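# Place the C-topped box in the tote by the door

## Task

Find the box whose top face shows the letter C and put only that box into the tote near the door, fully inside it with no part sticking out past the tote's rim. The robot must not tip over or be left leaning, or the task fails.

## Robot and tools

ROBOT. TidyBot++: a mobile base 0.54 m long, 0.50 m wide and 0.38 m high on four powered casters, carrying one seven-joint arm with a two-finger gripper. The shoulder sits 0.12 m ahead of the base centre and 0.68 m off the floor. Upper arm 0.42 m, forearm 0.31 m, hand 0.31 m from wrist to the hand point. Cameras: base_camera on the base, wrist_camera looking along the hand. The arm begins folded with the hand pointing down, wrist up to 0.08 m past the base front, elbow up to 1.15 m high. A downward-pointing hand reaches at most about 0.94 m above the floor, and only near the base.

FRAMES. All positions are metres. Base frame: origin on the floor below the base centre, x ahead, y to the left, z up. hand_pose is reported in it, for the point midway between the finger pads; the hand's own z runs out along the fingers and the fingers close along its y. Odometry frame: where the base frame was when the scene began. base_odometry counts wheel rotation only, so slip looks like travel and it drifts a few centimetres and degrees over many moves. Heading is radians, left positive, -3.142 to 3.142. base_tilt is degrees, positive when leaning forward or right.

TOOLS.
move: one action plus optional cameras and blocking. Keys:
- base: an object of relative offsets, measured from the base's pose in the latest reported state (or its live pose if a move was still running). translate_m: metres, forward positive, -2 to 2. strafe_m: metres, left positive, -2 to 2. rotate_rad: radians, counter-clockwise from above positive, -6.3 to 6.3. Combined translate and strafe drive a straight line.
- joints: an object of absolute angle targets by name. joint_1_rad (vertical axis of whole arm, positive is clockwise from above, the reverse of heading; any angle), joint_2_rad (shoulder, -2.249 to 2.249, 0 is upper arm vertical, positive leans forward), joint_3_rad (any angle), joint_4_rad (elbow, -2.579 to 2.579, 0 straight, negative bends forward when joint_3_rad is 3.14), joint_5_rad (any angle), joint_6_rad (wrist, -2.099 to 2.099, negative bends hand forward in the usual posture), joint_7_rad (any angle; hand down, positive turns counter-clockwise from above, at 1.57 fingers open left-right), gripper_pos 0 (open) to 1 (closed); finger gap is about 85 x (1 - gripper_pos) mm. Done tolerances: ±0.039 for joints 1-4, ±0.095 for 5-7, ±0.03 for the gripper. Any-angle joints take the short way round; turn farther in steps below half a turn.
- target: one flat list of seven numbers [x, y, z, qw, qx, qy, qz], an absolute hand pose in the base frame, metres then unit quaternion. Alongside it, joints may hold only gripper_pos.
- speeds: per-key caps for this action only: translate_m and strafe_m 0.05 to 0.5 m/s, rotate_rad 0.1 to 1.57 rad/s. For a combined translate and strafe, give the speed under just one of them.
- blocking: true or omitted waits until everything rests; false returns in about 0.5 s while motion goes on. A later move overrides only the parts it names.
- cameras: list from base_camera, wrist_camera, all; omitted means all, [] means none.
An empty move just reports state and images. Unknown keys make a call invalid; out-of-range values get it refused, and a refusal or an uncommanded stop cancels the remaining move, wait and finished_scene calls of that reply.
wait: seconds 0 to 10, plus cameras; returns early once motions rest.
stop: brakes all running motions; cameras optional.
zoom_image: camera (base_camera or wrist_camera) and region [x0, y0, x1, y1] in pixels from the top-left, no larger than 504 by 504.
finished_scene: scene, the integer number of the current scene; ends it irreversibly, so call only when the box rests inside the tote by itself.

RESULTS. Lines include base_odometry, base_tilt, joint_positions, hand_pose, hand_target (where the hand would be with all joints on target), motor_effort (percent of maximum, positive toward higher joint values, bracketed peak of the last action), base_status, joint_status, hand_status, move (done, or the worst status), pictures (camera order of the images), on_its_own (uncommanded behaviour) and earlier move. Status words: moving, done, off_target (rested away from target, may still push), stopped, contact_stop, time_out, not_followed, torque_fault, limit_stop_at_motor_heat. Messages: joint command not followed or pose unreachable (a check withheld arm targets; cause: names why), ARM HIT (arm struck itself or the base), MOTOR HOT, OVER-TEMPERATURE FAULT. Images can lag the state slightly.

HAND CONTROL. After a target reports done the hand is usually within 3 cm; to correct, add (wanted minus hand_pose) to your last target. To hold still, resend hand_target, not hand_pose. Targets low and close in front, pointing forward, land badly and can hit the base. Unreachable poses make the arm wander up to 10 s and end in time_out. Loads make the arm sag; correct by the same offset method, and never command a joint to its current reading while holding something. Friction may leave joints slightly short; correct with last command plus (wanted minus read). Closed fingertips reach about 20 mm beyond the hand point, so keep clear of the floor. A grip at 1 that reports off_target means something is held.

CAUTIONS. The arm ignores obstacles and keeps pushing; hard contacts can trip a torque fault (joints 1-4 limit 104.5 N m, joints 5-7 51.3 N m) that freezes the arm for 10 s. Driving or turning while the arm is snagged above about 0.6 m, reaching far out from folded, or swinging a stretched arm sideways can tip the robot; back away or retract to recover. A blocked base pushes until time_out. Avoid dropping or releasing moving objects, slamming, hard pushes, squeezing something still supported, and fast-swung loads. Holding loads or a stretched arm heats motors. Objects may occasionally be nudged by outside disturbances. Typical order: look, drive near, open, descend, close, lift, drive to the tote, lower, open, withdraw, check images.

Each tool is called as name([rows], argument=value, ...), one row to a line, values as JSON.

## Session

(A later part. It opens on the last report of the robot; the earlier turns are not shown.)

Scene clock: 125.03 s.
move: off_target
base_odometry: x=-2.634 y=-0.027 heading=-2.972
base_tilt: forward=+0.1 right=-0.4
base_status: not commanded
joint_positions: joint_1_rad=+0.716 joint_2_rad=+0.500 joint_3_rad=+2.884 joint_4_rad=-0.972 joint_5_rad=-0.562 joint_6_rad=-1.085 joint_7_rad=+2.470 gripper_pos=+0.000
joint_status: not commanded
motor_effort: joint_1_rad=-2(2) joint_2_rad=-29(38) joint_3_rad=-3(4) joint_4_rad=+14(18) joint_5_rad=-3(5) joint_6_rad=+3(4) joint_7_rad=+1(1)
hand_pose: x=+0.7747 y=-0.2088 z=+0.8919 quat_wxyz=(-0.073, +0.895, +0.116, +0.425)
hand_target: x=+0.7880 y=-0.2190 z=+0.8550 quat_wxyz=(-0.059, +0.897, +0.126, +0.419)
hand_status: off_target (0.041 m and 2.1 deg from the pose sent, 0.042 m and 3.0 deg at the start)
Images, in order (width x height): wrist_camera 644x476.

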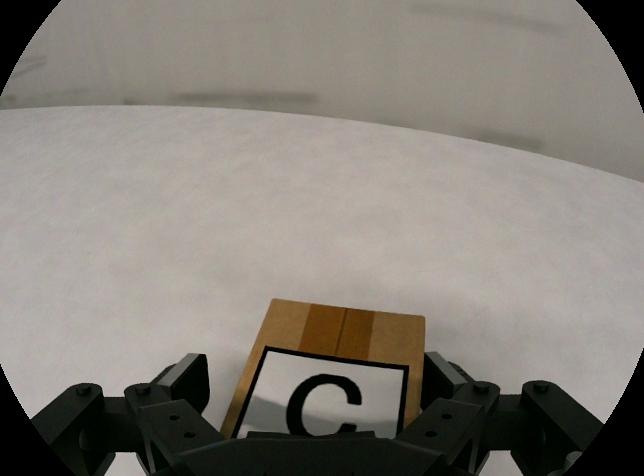

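move(target=[0.735, -0.230, 0.945, -0.059, 0.897, 0.126, 0.419], cameras=[])

move(target=[0.69, -0.212, 0.96, 0, 0.94, 0, 0.342], cameras=["wrist_camera"])

Scene clock: 138.87 s.
move: done
base_odometry: x=-2.634 y=-0.027 heading=-2.972
base_tilt: forward=+0.1 right=-0.4
base_status: not commanded
joint_positions: joint_1_rad=+0.729 joint_2_rad=+0.465 joint_3_rad=+2.928 joint_4_rad=-0.852 joint_5_rad=-0.562 joint_6_rad=-1.190 joint_7_rad=+2.470 gripper_pos=+0.000
joint_status: not commanded
motor_effort: joint_1_rad=+0(2) joint_2_rad=-38(42) joint_3_rad=-4(5) joint_4_rad=+19(21) joint_5_rad=-5(6) joint_6_rad=+4(5) joint_7_rad=+0(1)
hand_pose: x=+0.7543 y=-0.2266 z=+0.9499 quat_wxyz=(-0.041, +0.888, +0.131, +0.438)
hand_target: x=+0.7350 y=-0.2300 z=+0.9450 quat_wxyz=(-0.059, +0.897, +0.126, +0.419)
hand_status: done (0.020 m and 3.2 deg from the pose sent, 0.070 m and 2.1 deg at the start)

Scene clock: 140.50 s.
move: done
base_odometry: x=-2.634 y=-0.027 heading=-2.972
base_tilt: forward=+0.0 right=-0.4
base_status: not commanded
joint_positions: joint_1_rad=+0.530 joint_2_rad=+0.333 joint_3_rad=+3.140 joint_4_rad=-0.853 joint_5_rad=-0.387 joint_6_rad=-1.261 joint_7_rad=+2.133 gripper_pos=+0.000
joint_status: not commanded
motor_effort: joint_1_rad=+0(3) joint_2_rad=-33(39) joint_3_rad=-1(4) joint_4_rad=+19(20) joint_5_rad=-3(5) joint_6_rad=+6(6) joint_7_rad=+0(1)
hand_pose: x=+0.7116 y=-0.2146 z=+0.9790 quat_wxyz=(+0.009, +0.922, +0.023, +0.386)
hand_target: x=+0.6900 y=-0.2120 z=+0.9600 quat_wxyz=(+0.000, +0.940, +0.000, +0.342)
hand_status: done (0.029 m and 6.1 deg from the pose sent, 0.067 m and 20.2 deg at the start)
Images, in order (width x height): wrist_camera 644x476.

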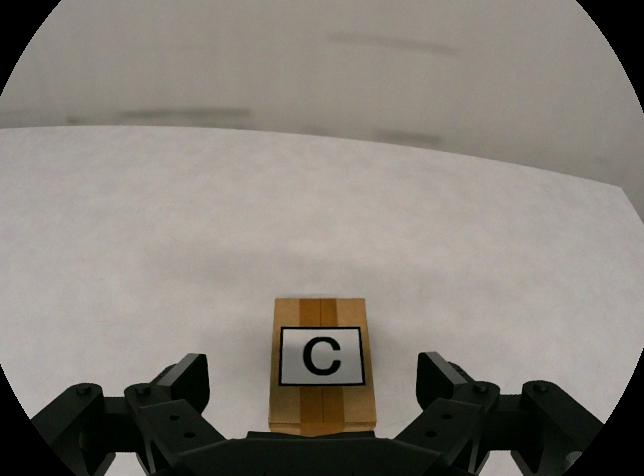

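move(target=[0.72, -0.217, 0.925, 0, 0.94, 0, 0.342], cameras=["wrist_camera"])

Scene clock: 145.43 s.
move: done
base_odometry: x=-2.634 y=-0.027 heading=-2.972
base_tilt: forward=+0.1 right=-0.4
base_status: not commanded
joint_positions: joint_1_rad=+0.527 joint_2_rad=+0.358 joint_3_rad=+3.140 joint_4_rad=-0.892 joint_5_rad=-0.366 joint_6_rad=-1.258 joint_7_rad=+2.132 gripper_pos=+0.000
joint_status: not commanded
motor_effort: joint_1_rad=+0(1) joint_2_rad=-34(37) joint_3_rad=-1(2) joint_4_rad=+18(20) joint_5_rad=-4(4) joint_6_rad=+5(5) joint_7_rad=+0(0)
hand_pose: x=+0.7125 y=-0.2199 z=+0.9432 quat_wxyz=(+0.002, +0.934, +0.017, +0.357)
hand_target: x=+0.7200 y=-0.2170 z=+0.9250 quat_wxyz=(+0.000, +0.940, +0.000, +0.342)
hand_status: done (0.020 m and 2.7 deg from the pose sent, 0.055 m and 6.1 deg at the start)
Images, in order (width x height): wrist_camera 644x476.

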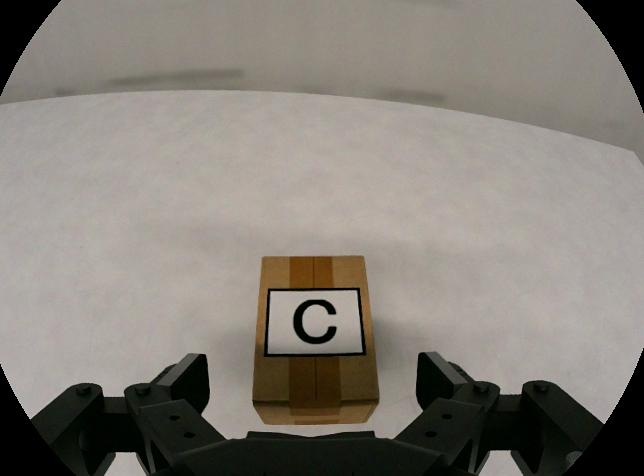

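move(target=[0.745, -0.219, 0.89, 0, 0.94, 0, 0.342], cameras=["wrist_camera"])

Scene clock: 149.20 s.
move: done
base_odometry: x=-2.634 y=-0.027 heading=-2.972
base_tilt: forward=+0.1 right=-0.5
base_status: not commanded
joint_positions: joint_1_rad=+0.518 joint_2_rad=+0.399 joint_3_rad=+3.130 joint_4_rad=-0.942 joint_5_rad=-0.351 joint_6_rad=-1.212 joint_7_rad=+2.132 gripper_pos=+0.000
joint_status: not commanded
motor_effort: joint_1_rad=+0(1) joint_2_rad=-36(38) joint_3_rad=-2(2) joint_4_rad=+19(20) joint_5_rad=-3(3) joint_6_rad=+5(5) joint_7_rad=+0(0)
hand_pose: x=+0.7255 y=-0.2225 z=+0.9002 quat_wxyz=(-0.006, +0.942, +0.013, +0.336)
hand_target: x=+0.7450 y=-0.2190 z=+0.8900 quat_wxyz=(+0.000, +0.940, +0.000, +0.342)
hand_status: done (0.022 m and 1.8 deg from the pose sent, 0.062 m and 2.7 deg at the start)
Images, in order (width x height): wrist_camera 644x476.

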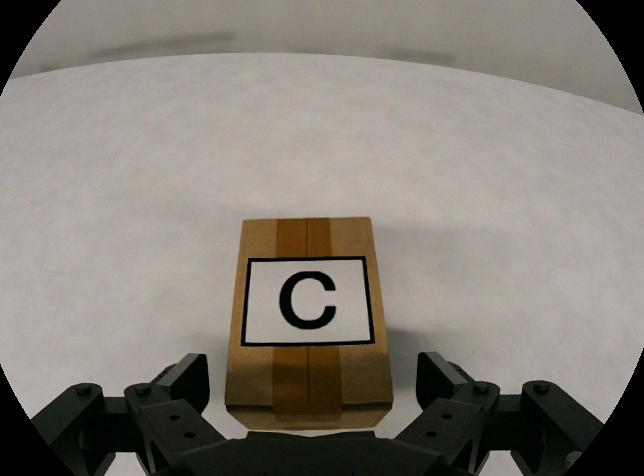

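move(target=[0.775, -0.216, 0.868, 0, 0.94, 0, 0.342], cameras=["wrist_camera"])

Scene clock: 151.47 s.
move: done
base_odometry: x=-2.634 y=-0.027 heading=-2.972
base_tilt: forward=+0.1 right=-0.4
base_status: not commanded
joint_positions: joint_1_rad=+0.494 joint_2_rad=+0.453 joint_3_rad=+3.111 joint_4_rad=-0.931 joint_5_rad=-0.318 joint_6_rad=-1.182 joint_7_rad=+2.108 gripper_pos=+0.000
joint_status: not commanded
motor_effort: joint_1_rad=+0(2) joint_2_rad=-37(40) joint_3_rad=-2(2) joint_4_rad=+18(20) joint_5_rad=-3(3) joint_6_rad=+4(5) joint_7_rad=+0(0)
hand_pose: x=+0.7480 y=-0.2173 z=+0.8734 quat_wxyz=(-0.009, +0.946, +0.016, +0.325)
hand_target: x=+0.7750 y=-0.2160 z=+0.8680 quat_wxyz=(+0.000, +0.940, +0.000, +0.342)
hand_status: done (0.028 m and 2.9 deg from the pose sent, 0.059 m and 1.8 deg at the start)
Images, in order (width x height): wrist_camera 644x476.

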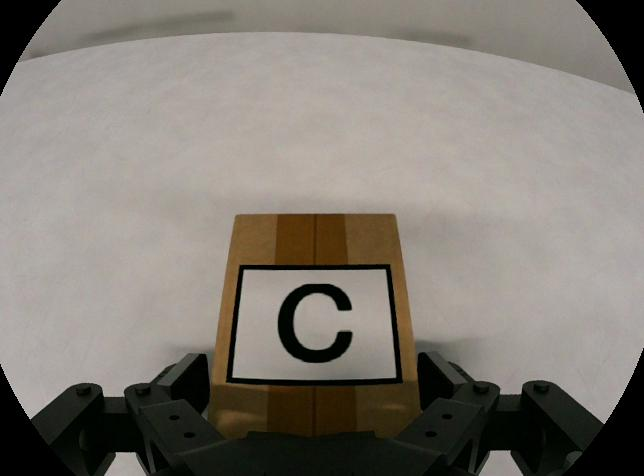

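move(joints={"gripper_pos":0.5}, cameras=["wrist_camera"])

Scene clock: 153.27 s.
move: off_target
base_odometry: x=-2.634 y=-0.027 heading=-2.972
base_tilt: forward=+0.1 right=-0.4
base_status: not commanded
joint_positions: joint_1_rad=+0.494 joint_2_rad=+0.453 joint_3_rad=+3.111 joint_4_rad=-0.920 joint_5_rad=-0.317 joint_6_rad=-1.176 joint_7_rad=+2.108 gripper_pos=+0.340
joint_status: gripper_pos off_target (ended at +0.340, target +0.500)
motor_effort: joint_1_rad=+0(1) joint_2_rad=-34(36) joint_3_rad=-2(3) joint_4_rad=+17(18) joint_5_rad=-3(3) joint_6_rad=+3(4) joint_7_rad=+0(0)
hand_pose: x=+0.7508 y=-0.2194 z=+0.8796 quat_wxyz=(-0.004, +0.943, +0.016, +0.332)
hand_target: x=+0.7750 y=-0.2160 z=+0.8680 quat_wxyz=(+0.000, +0.940, +0.000, +0.342)
hand_status: not commanded
Images, in order (width x height): wrist_camera 644x476.

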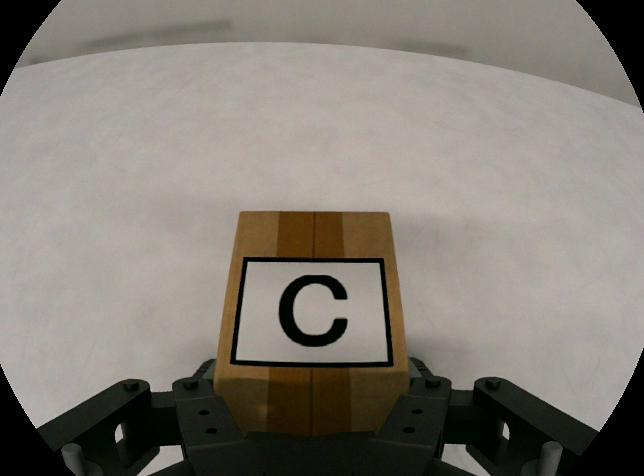

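move(joints={"gripper_pos":0.7}, target=[0.74, -0.216, 0.94, 0, 0.94, 0, 0.342], cameras=["wrist_camera"])

move(base={"translate_m": -0.82}, cameras=["wrist_camera"])

Scene clock: 157.13 s.
move: off_target
base_odometry: x=-2.634 y=-0.027 heading=-2.972
base_tilt: forward=+0.1 right=-0.4
base_status: not commanded
joint_positions: joint_1_rad=+0.494 joint_2_rad=+0.450 joint_3_rad=+3.111 joint_4_rad=-0.759 joint_5_rad=-0.317 joint_6_rad=-1.247 joint_7_rad=+2.080 gripper_pos=+0.340
joint_status: gripper_pos off_target (ended at +0.340, target +0.700)
motor_effort: joint_1_rad=+0(1) joint_2_rad=-39(43) joint_3_rad=-2(3) joint_4_rad=+19(22) joint_5_rad=-3(4) joint_6_rad=+6(6) joint_7_rad=+0(0)
hand_pose: x=+0.7564 y=-0.2204 z=+0.9462 quat_wxyz=(+0.011, +0.929, +0.021, +0.370)
hand_target: x=+0.7400 y=-0.2160 z=+0.9400 quat_wxyz=(+0.000, +0.940, +0.000, +0.342)
hand_status: done (0.018 m and 4.3 deg from the pose sent, 0.061 m and 2.3 deg at the start)
Images, in order (width x height): wrist_camera 644x476.

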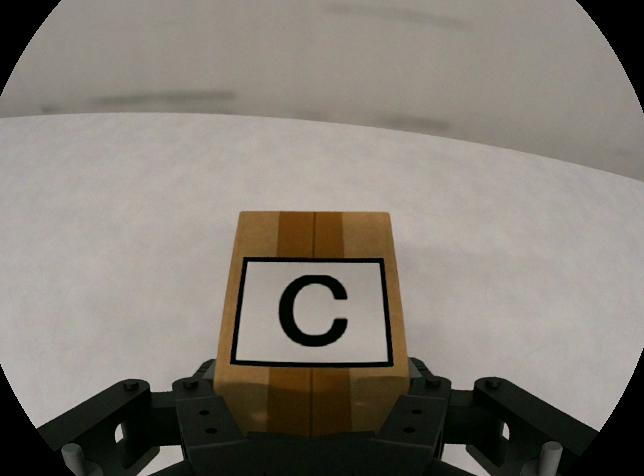

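Scene clock: 160.13 s.
move: done
base_odometry: x=-1.826 y=+0.111 heading=-2.972
base_tilt: forward=+0.1 right=-0.5
base_status: done
joint_positions: joint_1_rad=+0.494 joint_2_rad=+0.449 joint_3_rad=+3.111 joint_4_rad=-0.759 joint_5_rad=-0.317 joint_6_rad=-1.248 joint_7_rad=+2.079 gripper_pos=+0.340
joint_status: not commanded
motor_effort: joint_1_rad=+0(5) joint_2_rad=-39(42) joint_3_rad=-2(3) joint_4_rad=+19(20) joint_5_rad=-3(4) joint_6_rad=+6(6) joint_7_rad=+0(0)
hand_pose: x=+0.7561 y=-0.2201 z=+0.9466 quat_wxyz=(+0.011, +0.929, +0.020, +0.370)
hand_target: x=+0.7400 y=-0.2160 z=+0.9400 quat_wxyz=(+0.000, +0.940, +0.000, +0.342)
hand_status: not commanded
Images, in order (width x height): wrist_camera 644x476.

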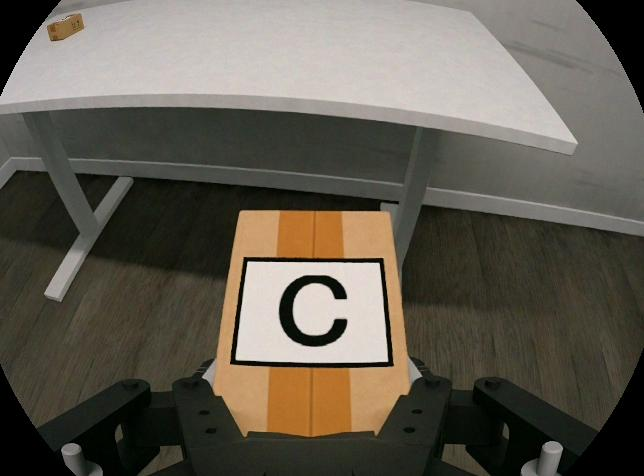

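move(base={"rotate_rad": 3.14}, target=[0.42, 0, 0.75, 0, 1, 0, 0])

move(base={"strafe_m": -1.35, "translate_m":0.05})

Scene clock: 169.17 s.
move: done
base_odometry: x=-1.826 y=+0.111 heading=+0.167
base_tilt: forward=+0.1 right=-0.5
base_status: done
joint_positions: joint_1_rad=+0.004 joint_2_rad=-0.001 joint_3_rad=+3.138 joint_4_rad=-1.715 joint_5_rad=-0.034 joint_6_rad=-1.356 joint_7_rad=+1.636 gripper_pos=+0.340
joint_status: not commanded
motor_effort: joint_1_rad=+1(6) joint_2_rad=-19(42) joint_3_rad=-1(5) joint_4_rad=+17(20) joint_5_rad=-1(5) joint_6_rad=+1(6) joint_7_rad=+0(1)
hand_pose: x=+0.4520 y=+0.0114 z=+0.7471 quat_wxyz=(-0.016, +0.999, +0.029, +0.036)
hand_target: x=+0.4200 y=+0.0000 z=+0.7500 quat_wxyz=(+0.000, +1.000, +0.000, +0.000)
hand_status: done (0.034 m and 5.6 deg from the pose sent, 0.447 m and 43.5 deg at the start)
pictures: base_camera, wrist_camera
Images, in order (width x height): base_camera 644x364, wrist_camera 644x476.

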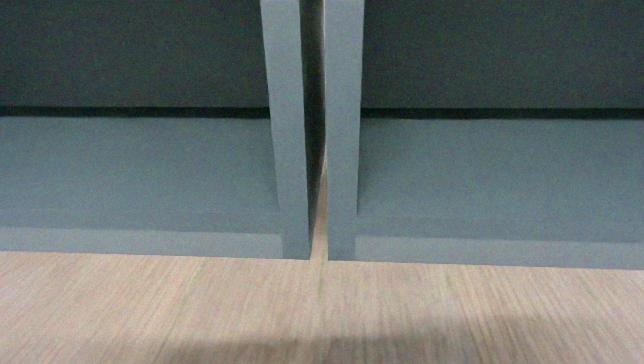

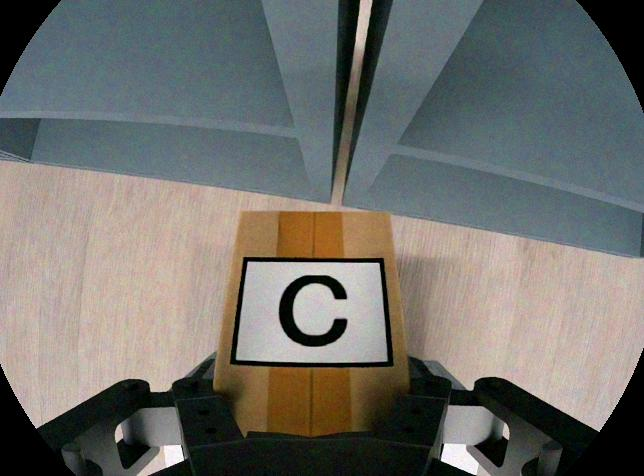

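Scene clock: 176.10 s.
move: time_out
base_odometry: x=-1.553 y=-1.208 heading=+0.173
base_tilt: forward=+0.0 right=-0.5
base_status: translate_m time_out (by the wheels' count: +0.049 of +0.050); strafe_m time_out (by the wheels' count: -1.346 of -1.350)
joint_positions: joint_1_rad=-0.295 joint_2_rad=-0.026 joint_3_rad=+2.866 joint_4_rad=-1.725 joint_5_rad=-0.214 joint_6_rad=-1.322 joint_7_rad=+1.648 gripper_pos=+0.342
joint_status: not commanded
motor_effort: joint_1_rad=+53(60) joint_2_rad=-16(41) joint_3_rad=+53(59) joint_4_rad=+17(20) joint_5_rad=+36(39) joint_6_rad=-9(23) joint_7_rad=-13(15)
hand_pose: x=+0.3660 y=+0.2373 z=+0.7594 quat_wxyz=(-0.113, +0.948, +0.297, +0.033)
hand_target: x=+0.4200 y=+0.0000 z=+0.7500 quat_wxyz=(+0.000, +1.000, +0.000, +0.000)
hand_status: not commanded
pictures: base_camera, wrist_camera
Images, in order (width x height): base_camera 644x364, wrist_camera 644x476.

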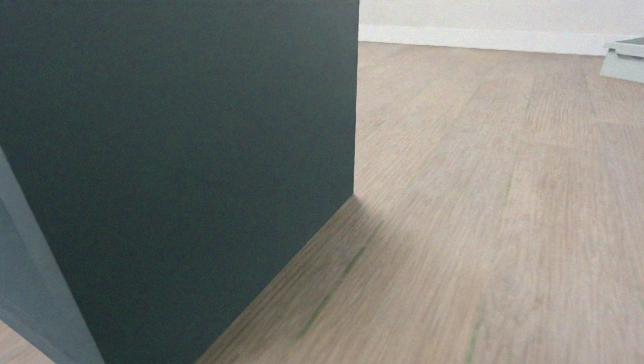

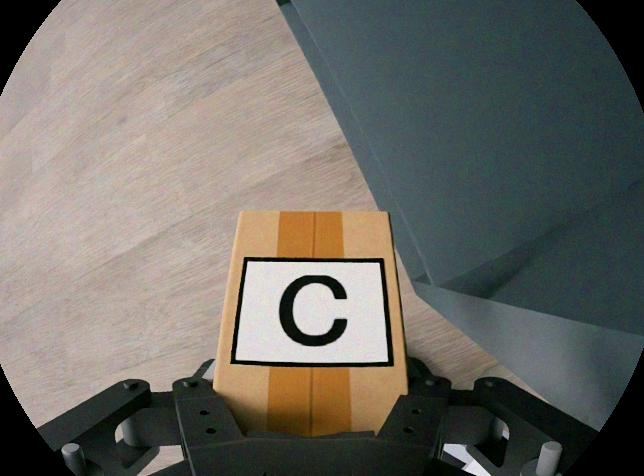

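move(base={"strafe_m": 0.4})

Scene clock: 180.17 s.
move: done
base_odometry: x=-1.622 y=-0.814 heading=+0.172
base_tilt: forward=+0.1 right=-0.5
base_status: done
joint_positions: joint_1_rad=-0.017 joint_2_rad=-0.027 joint_3_rad=+3.159 joint_4_rad=-1.737 joint_5_rad=+0.012 joint_6_rad=-1.423 joint_7_rad=+1.599 gripper_pos=+0.342
joint_status: not commanded
motor_effort: joint_1_rad=+1(53) joint_2_rad=-17(20) joint_3_rad=+0(53) joint_4_rad=+17(32) joint_5_rad=+0(34) joint_6_rad=+0(11) joint_7_rad=+0(14)
hand_pose: x=+0.4219 y=-0.0024 z=+0.7476 quat_wxyz=(+0.006, +1.000, +0.015, +0.005)
hand_target: x=+0.4200 y=+0.0000 z=+0.7500 quat_wxyz=(+0.000, +1.000, +0.000, +0.000)
hand_status: not commanded
pictures: base_camera, wrist_camera
Images, in order (width x height): base_camera 644x364, wrist_camera 644x476.

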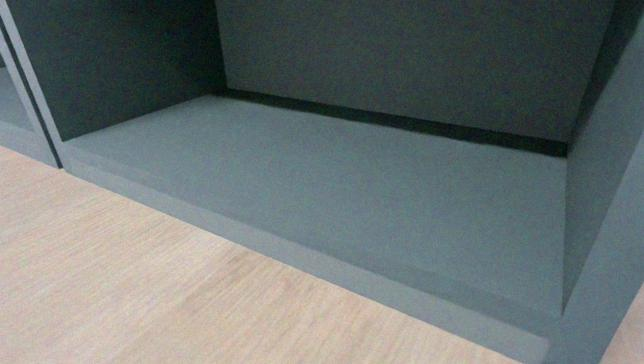

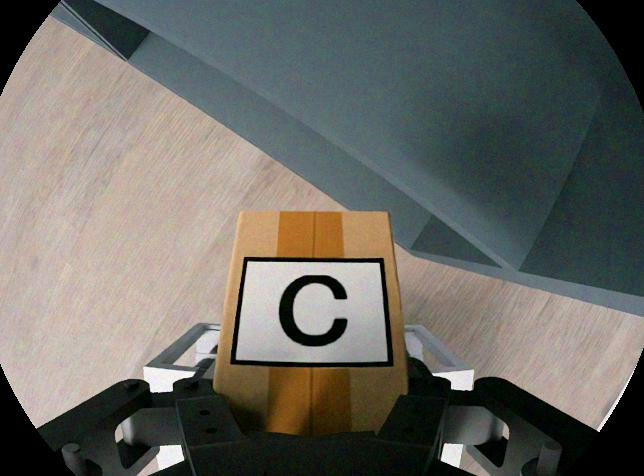

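move(base={"translate_m": -0.35}, cameras=["base_camera"])

move(base={"rotate_rad": -0.5})

Scene clock: 185.47 s.
move: done
base_odometry: x=-1.967 y=-0.874 heading=+0.172
base_tilt: forward=+0.1 right=-0.4
base_status: done
joint_positions: joint_1_rad=-0.017 joint_2_rad=-0.029 joint_3_rad=+3.159 joint_4_rad=-1.737 joint_5_rad=+0.012 joint_6_rad=-1.423 joint_7_rad=+1.599 gripper_pos=+0.342
joint_status: not commanded
motor_effort: joint_1_rad=+0(1) joint_2_rad=-17(22) joint_3_rad=-1(1) joint_4_rad=+17(18) joint_5_rad=-1(1) joint_6_rad=+0(1) joint_7_rad=+0(1)
hand_pose: x=+0.4218 y=-0.0024 z=+0.7482 quat_wxyz=(+0.006, +1.000, +0.015, +0.005)
hand_target: x=+0.4200 y=+0.0000 z=+0.7500 quat_wxyz=(+0.000, +1.000, +0.000, +0.000)
hand_status: not commanded
Images, in order (width x height): base_camera 644x364.

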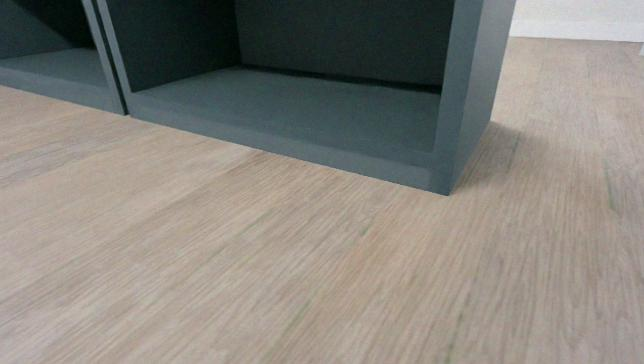

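Scene clock: 186.90 s.
move: done
base_odometry: x=-1.967 y=-0.874 heading=-0.327
base_tilt: forward=+0.1 right=-0.4
base_status: done
joint_positions: joint_1_rad=-0.017 joint_2_rad=-0.029 joint_3_rad=+3.159 joint_4_rad=-1.737 joint_5_rad=+0.012 joint_6_rad=-1.423 joint_7_rad=+1.599 gripper_pos=+0.342
joint_status: not commanded
motor_effort: joint_1_rad=+1(3) joint_2_rad=-17(18) joint_3_rad=-1(3) joint_4_rad=+17(17) joint_5_rad=+0(2) joint_6_rad=+0(0) joint_7_rad=+0(0)
hand_pose: x=+0.4218 y=-0.0026 z=+0.7482 quat_wxyz=(+0.006, +1.000, +0.014, +0.005)
hand_target: x=+0.4200 y=+0.0000 z=+0.7500 quat_wxyz=(+0.000, +1.000, +0.000, +0.000)
hand_status: not commanded
pictures: base_camera, wrist_camera
Images, in order (width x height): base_camera 644x364, wrist_camera 644x476.

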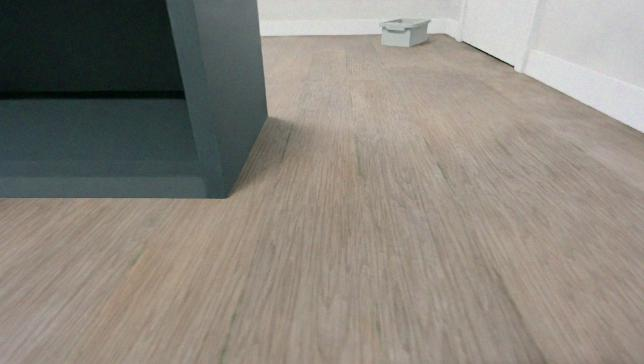

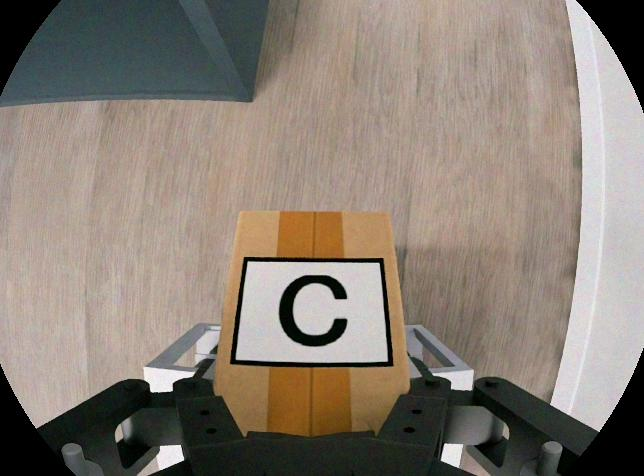

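move(base={"strafe_m": -0.29}, cameras=["base_camera"])

move(base={"translate_m": 1.3})

Scene clock: 192.00 s.
move: done
base_odometry: x=-2.061 y=-1.149 heading=-0.328
base_tilt: forward=+0.1 right=-0.4
base_status: done
joint_positions: joint_1_rad=-0.017 joint_2_rad=-0.029 joint_3_rad=+3.159 joint_4_rad=-1.737 joint_5_rad=+0.012 joint_6_rad=-1.423 joint_7_rad=+1.599 gripper_pos=+0.342
joint_status: not commanded
motor_effort: joint_1_rad=+0(2) joint_2_rad=-17(19) joint_3_rad=+0(3) joint_4_rad=+17(17) joint_5_rad=+0(2) joint_6_rad=+0(0) joint_7_rad=+0(1)
hand_pose: x=+0.4218 y=-0.0027 z=+0.7482 quat_wxyz=(+0.006, +1.000, +0.014, +0.005)
hand_target: x=+0.4200 y=+0.0000 z=+0.7500 quat_wxyz=(+0.000, +1.000, +0.000, +0.000)
hand_status: not commanded
Images, in order (width x height): base_camera 644x364.

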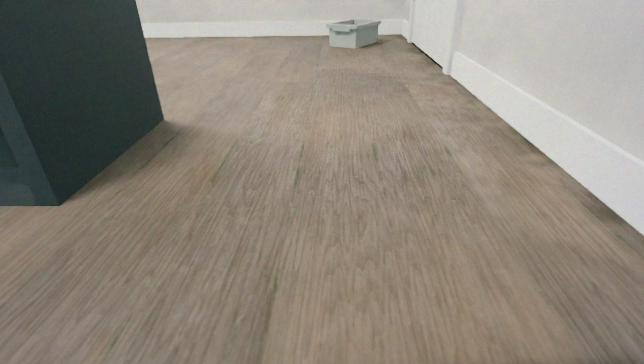

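Scene clock: 195.83 s.
move: done
base_odometry: x=-0.830 y=-1.568 heading=-0.329
base_tilt: forward=+0.1 right=-0.5
base_status: done
joint_positions: joint_1_rad=-0.017 joint_2_rad=-0.029 joint_3_rad=+3.159 joint_4_rad=-1.737 joint_5_rad=+0.012 joint_6_rad=-1.423 joint_7_rad=+1.599 gripper_pos=+0.342
joint_status: not commanded
motor_effort: joint_1_rad=+0(2) joint_2_rad=-17(20) joint_3_rad=-1(2) joint_4_rad=+17(17) joint_5_rad=+0(1) joint_6_rad=+0(1) joint_7_rad=+0(1)
hand_pose: x=+0.4218 y=-0.0027 z=+0.7481 quat_wxyz=(+0.006, +1.000, +0.014, +0.005)
hand_target: x=+0.4200 y=+0.0000 z=+0.7500 quat_wxyz=(+0.000, +1.000, +0.000, +0.000)
hand_status: not commanded
pictures: base_camera, wrist_camera
Images, in order (width x height): base_camera 644x364, wrist_camera 644x476.

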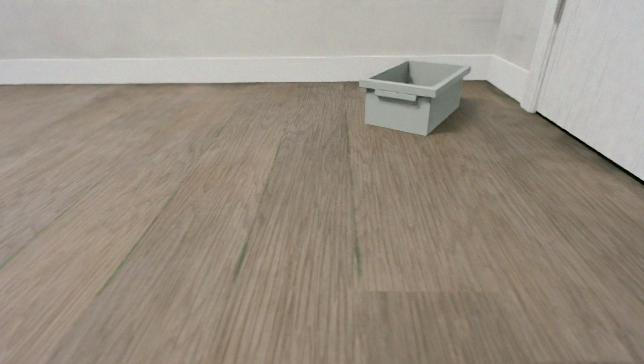

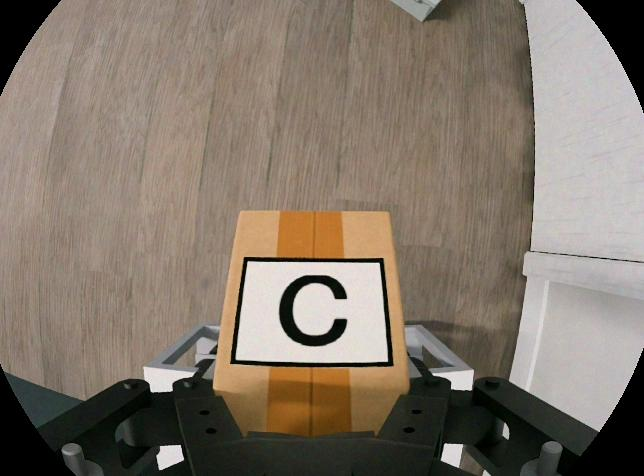

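move(base={"translate_m": 0.47})

Scene clock: 199.43 s.
move: done
base_odometry: x=-0.385 y=-1.720 heading=-0.329
base_tilt: forward=+0.0 right=-0.4
base_status: done
joint_positions: joint_1_rad=-0.017 joint_2_rad=-0.026 joint_3_rad=+3.159 joint_4_rad=-1.737 joint_5_rad=+0.012 joint_6_rad=-1.423 joint_7_rad=+1.599 gripper_pos=+0.342
joint_status: not commanded
motor_effort: joint_1_rad=+1(1) joint_2_rad=-18(21) joint_3_rad=-1(2) joint_4_rad=+17(18) joint_5_rad=+0(1) joint_6_rad=+0(1) joint_7_rad=+0(1)
hand_pose: x=+0.4221 y=-0.0027 z=+0.7472 quat_wxyz=(+0.006, +1.000, +0.014, +0.004)
hand_target: x=+0.4200 y=+0.0000 z=+0.7500 quat_wxyz=(+0.000, +1.000, +0.000, +0.000)
hand_status: not commanded
pictures: base_camera, wrist_camera
Images, in order (width x height): base_camera 644x364, wrist_camera 644x476.

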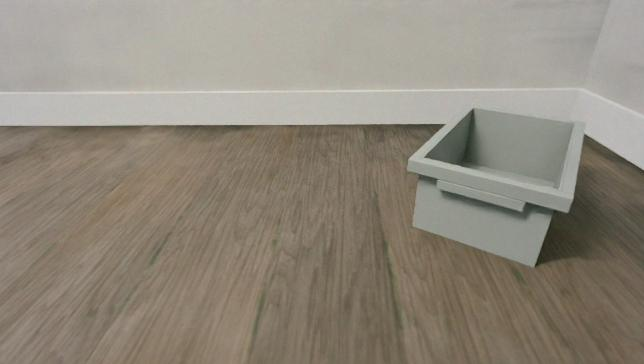

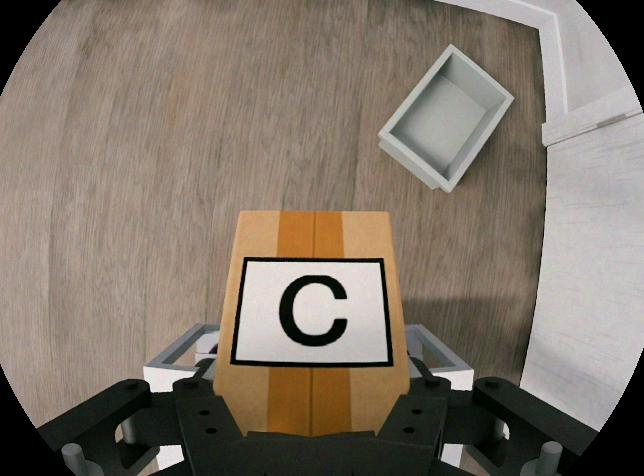

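move(target=[0.76, -0.30, 0.33, 0.110, 0.890, -0.314, 0.311])

Scene clock: 209.30 s.
move: done
base_odometry: x=-0.385 y=-1.720 heading=-0.329
base_tilt: forward=+0.1 right=-0.4
base_status: not commanded
joint_positions: joint_1_rad=+0.175 joint_2_rad=+1.133 joint_3_rad=+3.372 joint_4_rad=-1.568 joint_5_rad=-0.210 joint_6_rad=+0.080 joint_7_rad=+1.440 gripper_pos=+0.342
joint_status: not commanded
motor_effort: joint_1_rad=+0(2) joint_2_rad=-47(49) joint_3_rad=+4(4) joint_4_rad=+10(17) joint_5_rad=-1(1) joint_6_rad=+5(5) joint_7_rad=+0(1)
hand_pose: x=+0.7468 y=-0.2599 z=+0.3189 quat_wxyz=(+0.100, +0.922, -0.266, +0.264)
hand_target: x=+0.7600 y=-0.3000 z=+0.3300 quat_wxyz=(+0.110, +0.890, -0.314, +0.311)
hand_status: done (0.044 m and 8.6 deg from the pose sent, 0.614 m and 54.9 deg at the start)
pictures: base_camera, wrist_camera
Images, in order (width x height): base_camera 644x364, wrist_camera 644x476.

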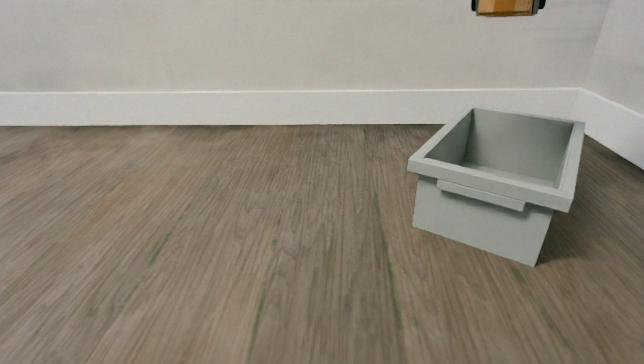

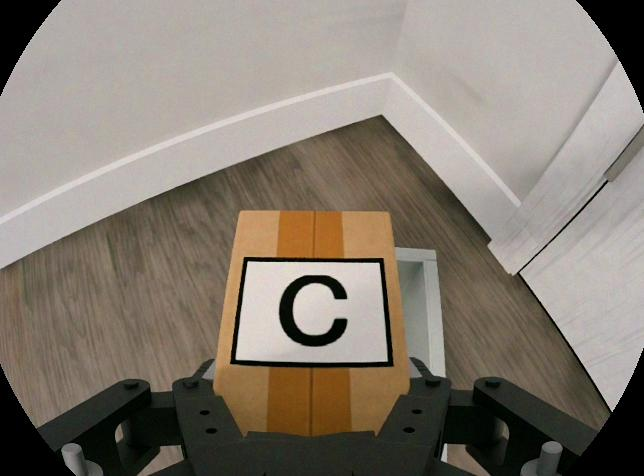

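move(target=[0.785, -0.315, 0.22, 0.140, 0.860, -0.365, 0.325])

Scene clock: 217.60 s.
move: done
base_odometry: x=-0.385 y=-1.720 heading=-0.329
base_tilt: forward=+0.0 right=-0.4
base_status: not commanded
joint_positions: joint_1_rad=+0.102 joint_2_rad=+1.458 joint_3_rad=+3.537 joint_4_rad=-1.302 joint_5_rad=-0.448 joint_6_rad=+0.082 joint_7_rad=+1.337 gripper_pos=+0.342
joint_status: not commanded
motor_effort: joint_1_rad=+1(2) joint_2_rad=-49(52) joint_3_rad=+8(9) joint_4_rad=+8(10) joint_5_rad=-1(1) joint_6_rad=+5(6) joint_7_rad=+0(0)
hand_pose: x=+0.7582 y=-0.3062 z=+0.2029 quat_wxyz=(+0.140, +0.887, -0.345, +0.273)
hand_target: x=+0.7850 y=-0.3150 z=+0.2200 quat_wxyz=(+0.140, +0.861, -0.365, +0.325)
hand_status: done (0.033 m and 7.1 deg from the pose sent, 0.119 m and 15.8 deg at the start)
pictures: base_camera, wrist_camera
Images, in order (width x height): base_camera 644x364, wrist_camera 644x476.

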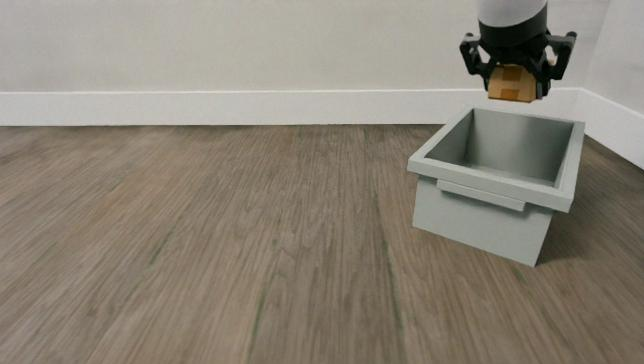

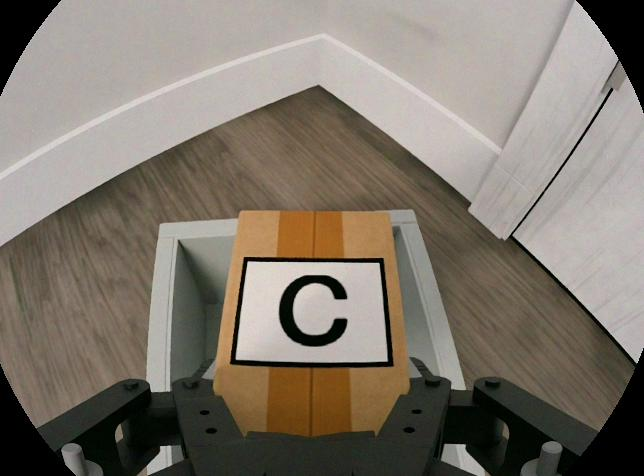

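move(target=[0.787, -0.318, 0.12, 0.135, 0.857, -0.345, 0.345])

Scene clock: 224.10 s.
move: done
base_odometry: x=-0.385 y=-1.720 heading=-0.329
base_tilt: forward=+0.1 right=-0.4
base_status: not commanded
joint_positions: joint_1_rad=+0.109 joint_2_rad=+1.697 joint_3_rad=+3.533 joint_4_rad=-1.092 joint_5_rad=-0.522 joint_6_rad=+0.174 joint_7_rad=+1.336 gripper_pos=+0.342
joint_status: not commanded
motor_effort: joint_1_rad=+1(2) joint_2_rad=-49(53) joint_3_rad=+7(8) joint_4_rad=+8(9) joint_5_rad=-1(1) joint_6_rad=+6(7) joint_7_rad=+0(0)
hand_pose: x=+0.7716 y=-0.2993 z=+0.1070 quat_wxyz=(+0.132, +0.881, -0.336, +0.304)
hand_target: x=+0.7870 y=-0.3180 z=+0.1200 quat_wxyz=(+0.136, +0.861, -0.347, +0.347)
hand_status: done (0.028 m and 5.5 deg from the pose sent, 0.089 m and 8.9 deg at the start)
pictures: base_camera, wrist_camera
Images, in order (width x height): base_camera 644x364, wrist_camera 644x476.

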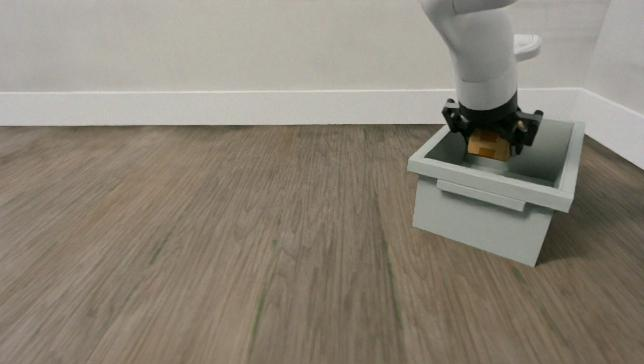

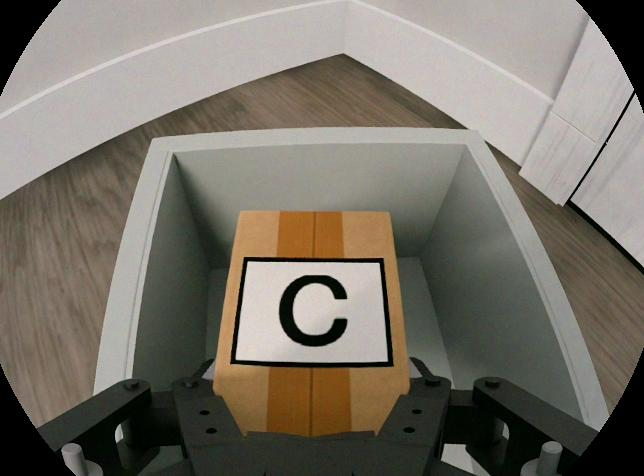

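move(target=[0.779, -0.328, 0.08, 0.135, 0.857, -0.345, 0.345], cameras=["base_camera"])

move(target=[0.779, -0.328, 0.06, 0.135, 0.857, -0.345, 0.345])

Scene clock: 227.43 s.
move: done
base_odometry: x=-0.385 y=-1.720 heading=-0.329
base_tilt: forward=+0.1 right=-0.4
base_status: not commanded
joint_positions: joint_1_rad=+0.141 joint_2_rad=+1.784 joint_3_rad=+3.533 joint_4_rad=-0.984 joint_5_rad=-0.554 joint_6_rad=+0.176 joint_7_rad=+1.337 gripper_pos=+0.342
joint_status: not commanded
motor_effort: joint_1_rad=+0(1) joint_2_rad=-49(52) joint_3_rad=+6(8) joint_4_rad=+8(9) joint_5_rad=-1(1) joint_6_rad=+6(6) joint_7_rad=+0(0)
hand_pose: x=+0.7721 y=-0.3081 z=+0.0734 quat_wxyz=(+0.124, +0.875, -0.348, +0.312)
hand_target: x=+0.7790 y=-0.3280 z=+0.0800 quat_wxyz=(+0.136, +0.861, -0.347, +0.347)
hand_status: done (0.022 m and 4.4 deg from the pose sent, 0.040 m and 5.5 deg at the start)
Images, in order (width x height): base_camera 644x364.

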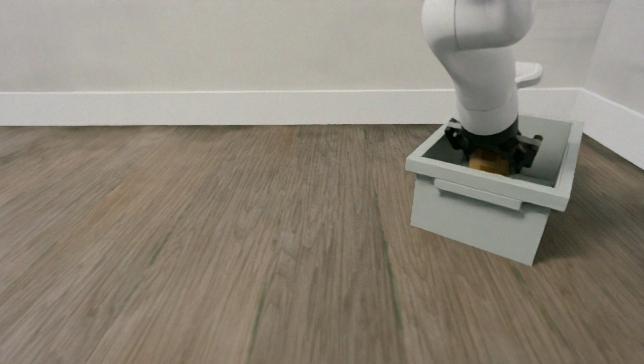

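Scene clock: 228.37 s.
move: done
base_odometry: x=-0.385 y=-1.720 heading=-0.329
base_tilt: forward=+0.1 right=-0.4
base_status: not commanded
joint_positions: joint_1_rad=+0.141 joint_2_rad=+1.836 joint_3_rad=+3.540 joint_4_rad=-0.912 joint_5_rad=-0.609 joint_6_rad=+0.176 joint_7_rad=+1.339 gripper_pos=+0.342
joint_status: not commanded
motor_effort: joint_1_rad=+0(1) joint_2_rad=-49(51) joint_3_rad=+6(7) joint_4_rad=+8(9) joint_5_rad=-1(1) joint_6_rad=+6(6) joint_7_rad=+0(1)
hand_pose: x=+0.7799 y=-0.3043 z=+0.0573 quat_wxyz=(+0.115, +0.867, -0.360, +0.324)
hand_target: x=+0.7790 y=-0.3280 z=+0.0600 quat_wxyz=(+0.136, +0.861, -0.347, +0.347)
hand_status: done (0.024 m and 4.0 deg from the pose sent, 0.025 m and 4.4 deg at the start)
pictures: base_camera, wrist_camera
Images, in order (width x height): base_camera 644x364, wrist_camera 644x476.

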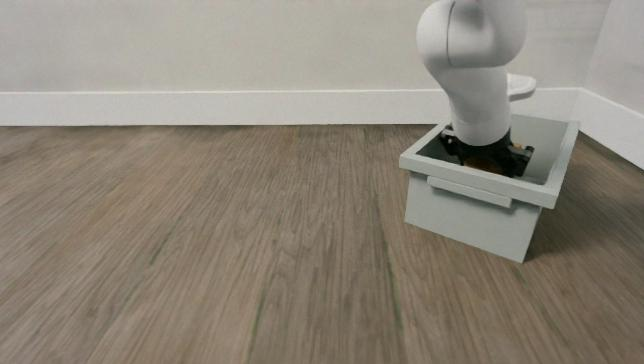

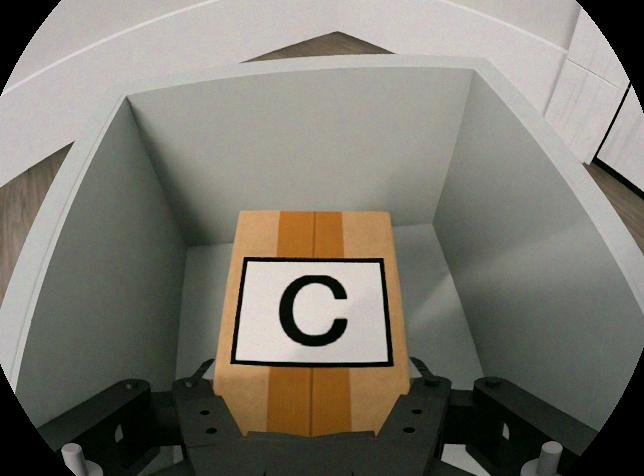

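move(target=[0.775, -0.334, 0.048, 0.135, 0.857, -0.345, 0.345])

Scene clock: 232.73 s.
move: done
base_odometry: x=-0.385 y=-1.720 heading=-0.329
base_tilt: forward=+0.1 right=-0.4
base_status: not commanded
joint_positions: joint_1_rad=+0.153 joint_2_rad=+1.865 joint_3_rad=+3.540 joint_4_rad=-0.870 joint_5_rad=-0.618 joint_6_rad=+0.176 joint_7_rad=+1.352 gripper_pos=+0.342
joint_status: not commanded
motor_effort: joint_1_rad=+0(1) joint_2_rad=-49(51) joint_3_rad=+6(7) joint_4_rad=+8(9) joint_5_rad=+0(1) joint_6_rad=+6(6) joint_7_rad=+0(0)
hand_pose: x=+0.7818 y=-0.3068 z=+0.0479 quat_wxyz=(+0.112, +0.867, -0.358, +0.328)
hand_target: x=+0.7750 y=-0.3340 z=+0.0480 quat_wxyz=(+0.136, +0.861, -0.347, +0.347)
hand_status: done (0.028 m and 3.8 deg from the pose sent, 0.032 m and 4.0 deg at the start)
pictures: base_camera, wrist_camera
Images, in order (width x height): base_camera 644x364, wrist_camera 644x476.

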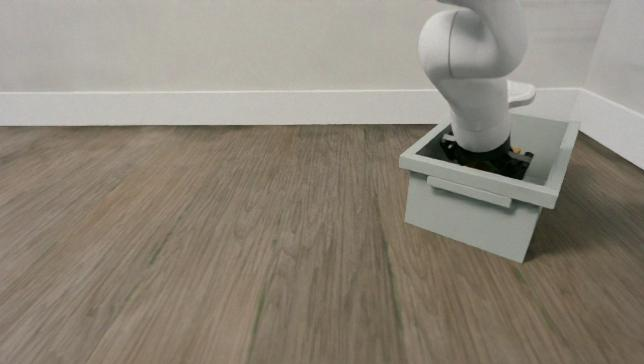

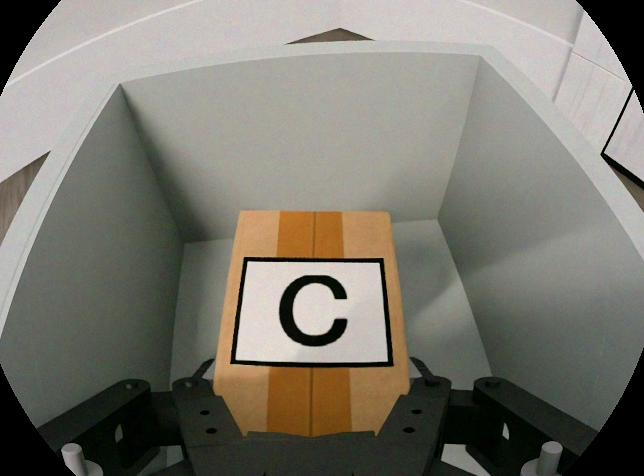

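move(target=[0.772, -0.337, 0.036, 0.135, 0.857, -0.345, 0.345], cameras=[])

move(target=[0.770, -0.339, 0.027, 0.135, 0.857, -0.345, 0.345])

Scene clock: 235.23 s.
move: done
base_odometry: x=-0.385 y=-1.720 heading=-0.329
base_tilt: forward=+0.1 right=-0.4
base_status: not commanded
joint_positions: joint_1_rad=+0.160 joint_2_rad=+1.898 joint_3_rad=+3.544 joint_4_rad=-0.828 joint_5_rad=-0.643 joint_6_rad=+0.176 joint_7_rad=+1.367 gripper_pos=+0.342
joint_status: not commanded
motor_effort: joint_1_rad=+1(1) joint_2_rad=-49(51) joint_3_rad=+6(6) joint_4_rad=+9(9) joint_5_rad=-1(1) joint_6_rad=+6(7) joint_7_rad=+0(0)
hand_pose: x=+0.7811 y=-0.3068 z=+0.0358 quat_wxyz=(+0.110, +0.866, -0.360, +0.330)
hand_target: x=+0.7720 y=-0.3370 z=+0.0360 quat_wxyz=(+0.136, +0.861, -0.347, +0.347)
hand_status: done (0.032 m and 3.9 deg from the pose sent, 0.034 m and 3.8 deg at the start)

Scene clock: 235.93 s.
move: done
base_odometry: x=-0.385 y=-1.720 heading=-0.329
base_tilt: forward=+0.1 right=-0.4
base_status: not commanded
joint_positions: joint_1_rad=+0.166 joint_2_rad=+1.923 joint_3_rad=+3.554 joint_4_rad=-0.794 joint_5_rad=-0.668 joint_6_rad=+0.176 joint_7_rad=+1.381 gripper_pos=+0.342
joint_status: not commanded
motor_effort: joint_1_rad=+0(2) joint_2_rad=-49(50) joint_3_rad=+5(6) joint_4_rad=+8(9) joint_5_rad=-1(1) joint_6_rad=+6(7) joint_7_rad=+0(1)
hand_pose: x=+0.7817 y=-0.3101 z=+0.0291 quat_wxyz=(+0.110, +0.864, -0.360, +0.335)
hand_target: x=+0.7700 y=-0.3390 z=+0.0270 quat_wxyz=(+0.136, +0.861, -0.347, +0.347)
hand_status: done (0.031 m and 3.6 deg from the pose sent, 0.035 m and 3.9 deg at the start)
pictures: base_camera, wrist_camera
Images, in order (width x height): base_camera 644x364, wrist_camera 644x476.

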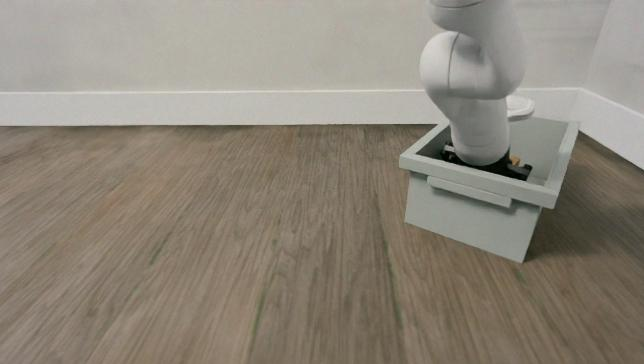

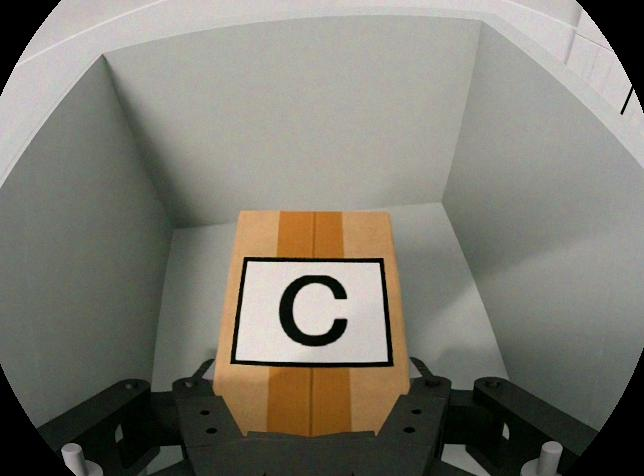

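move(target=[0.768, -0.340, 0.018, 0.135, 0.857, -0.345, 0.345], cameras=["wrist_camera"])

move(target=[0.768, -0.340, 0.009, 0.135, 0.857, -0.345, 0.345])

Scene clock: 238.17 s.
move: done
base_odometry: x=-0.385 y=-1.720 heading=-0.329
base_tilt: forward=+0.1 right=-0.4
base_status: not commanded
joint_positions: joint_1_rad=+0.169 joint_2_rad=+1.942 joint_3_rad=+3.571 joint_4_rad=-0.760 joint_5_rad=-0.701 joint_6_rad=+0.176 joint_7_rad=+1.399 gripper_pos=+0.342
joint_status: not commanded
motor_effort: joint_1_rad=+1(1) joint_2_rad=-48(49) joint_3_rad=+5(6) joint_4_rad=+8(9) joint_5_rad=+0(1) joint_6_rad=+6(7) joint_7_rad=+0(0)
hand_pose: x=+0.7861 y=-0.3137 z=+0.0270 quat_wxyz=(+0.111, +0.862, -0.358, +0.342)
hand_target: x=+0.7680 y=-0.3400 z=+0.0180 quat_wxyz=(+0.136, +0.861, -0.347, +0.347)
hand_status: done (0.033 m and 3.2 deg from the pose sent, 0.035 m and 3.6 deg at the start)
Images, in order (width x height): wrist_camera 644x476.

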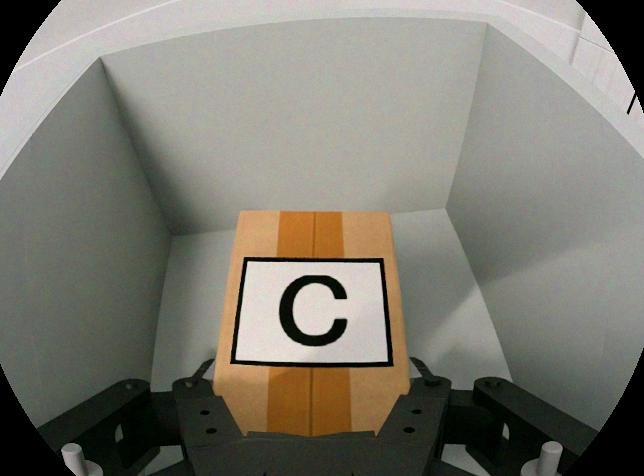

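Scene clock: 238.87 s.
move: off_target
base_odometry: x=-0.385 y=-1.720 heading=-0.329
base_tilt: forward=+0.1 right=-0.4
base_status: not commanded
joint_positions: joint_1_rad=+0.169 joint_2_rad=+1.968 joint_3_rad=+3.611 joint_4_rad=-0.715 joint_5_rad=-0.760 joint_6_rad=+0.176 joint_7_rad=+1.415 gripper_pos=+0.342
joint_status: not commanded
motor_effort: joint_1_rad=+0(1) joint_2_rad=-47(48) joint_3_rad=+5(6) joint_4_rad=+8(9) joint_5_rad=+0(1) joint_6_rad=+6(6) joint_7_rad=+1(1)
hand_pose: x=+0.7930 y=-0.3222 z=+0.0277 quat_wxyz=(+0.115, +0.856, -0.358, +0.355)
hand_target: x=+0.7680 y=-0.3400 z=+0.0090 quat_wxyz=(+0.136, +0.861, -0.347, +0.347)
hand_status: off_target (0.036 m and 3.0 deg from the pose sent, 0.037 m and 3.2 deg at the start)
pictures: base_camera, wrist_camera
Images, in order (width x height): base_camera 644x364, wrist_camera 644x476.

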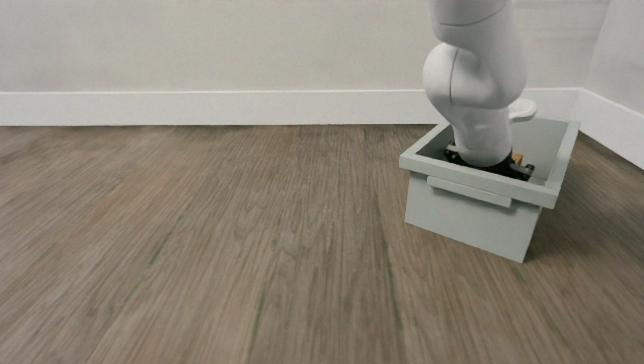

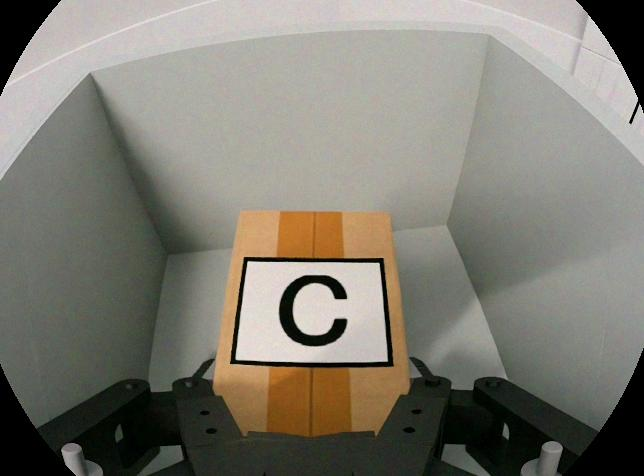

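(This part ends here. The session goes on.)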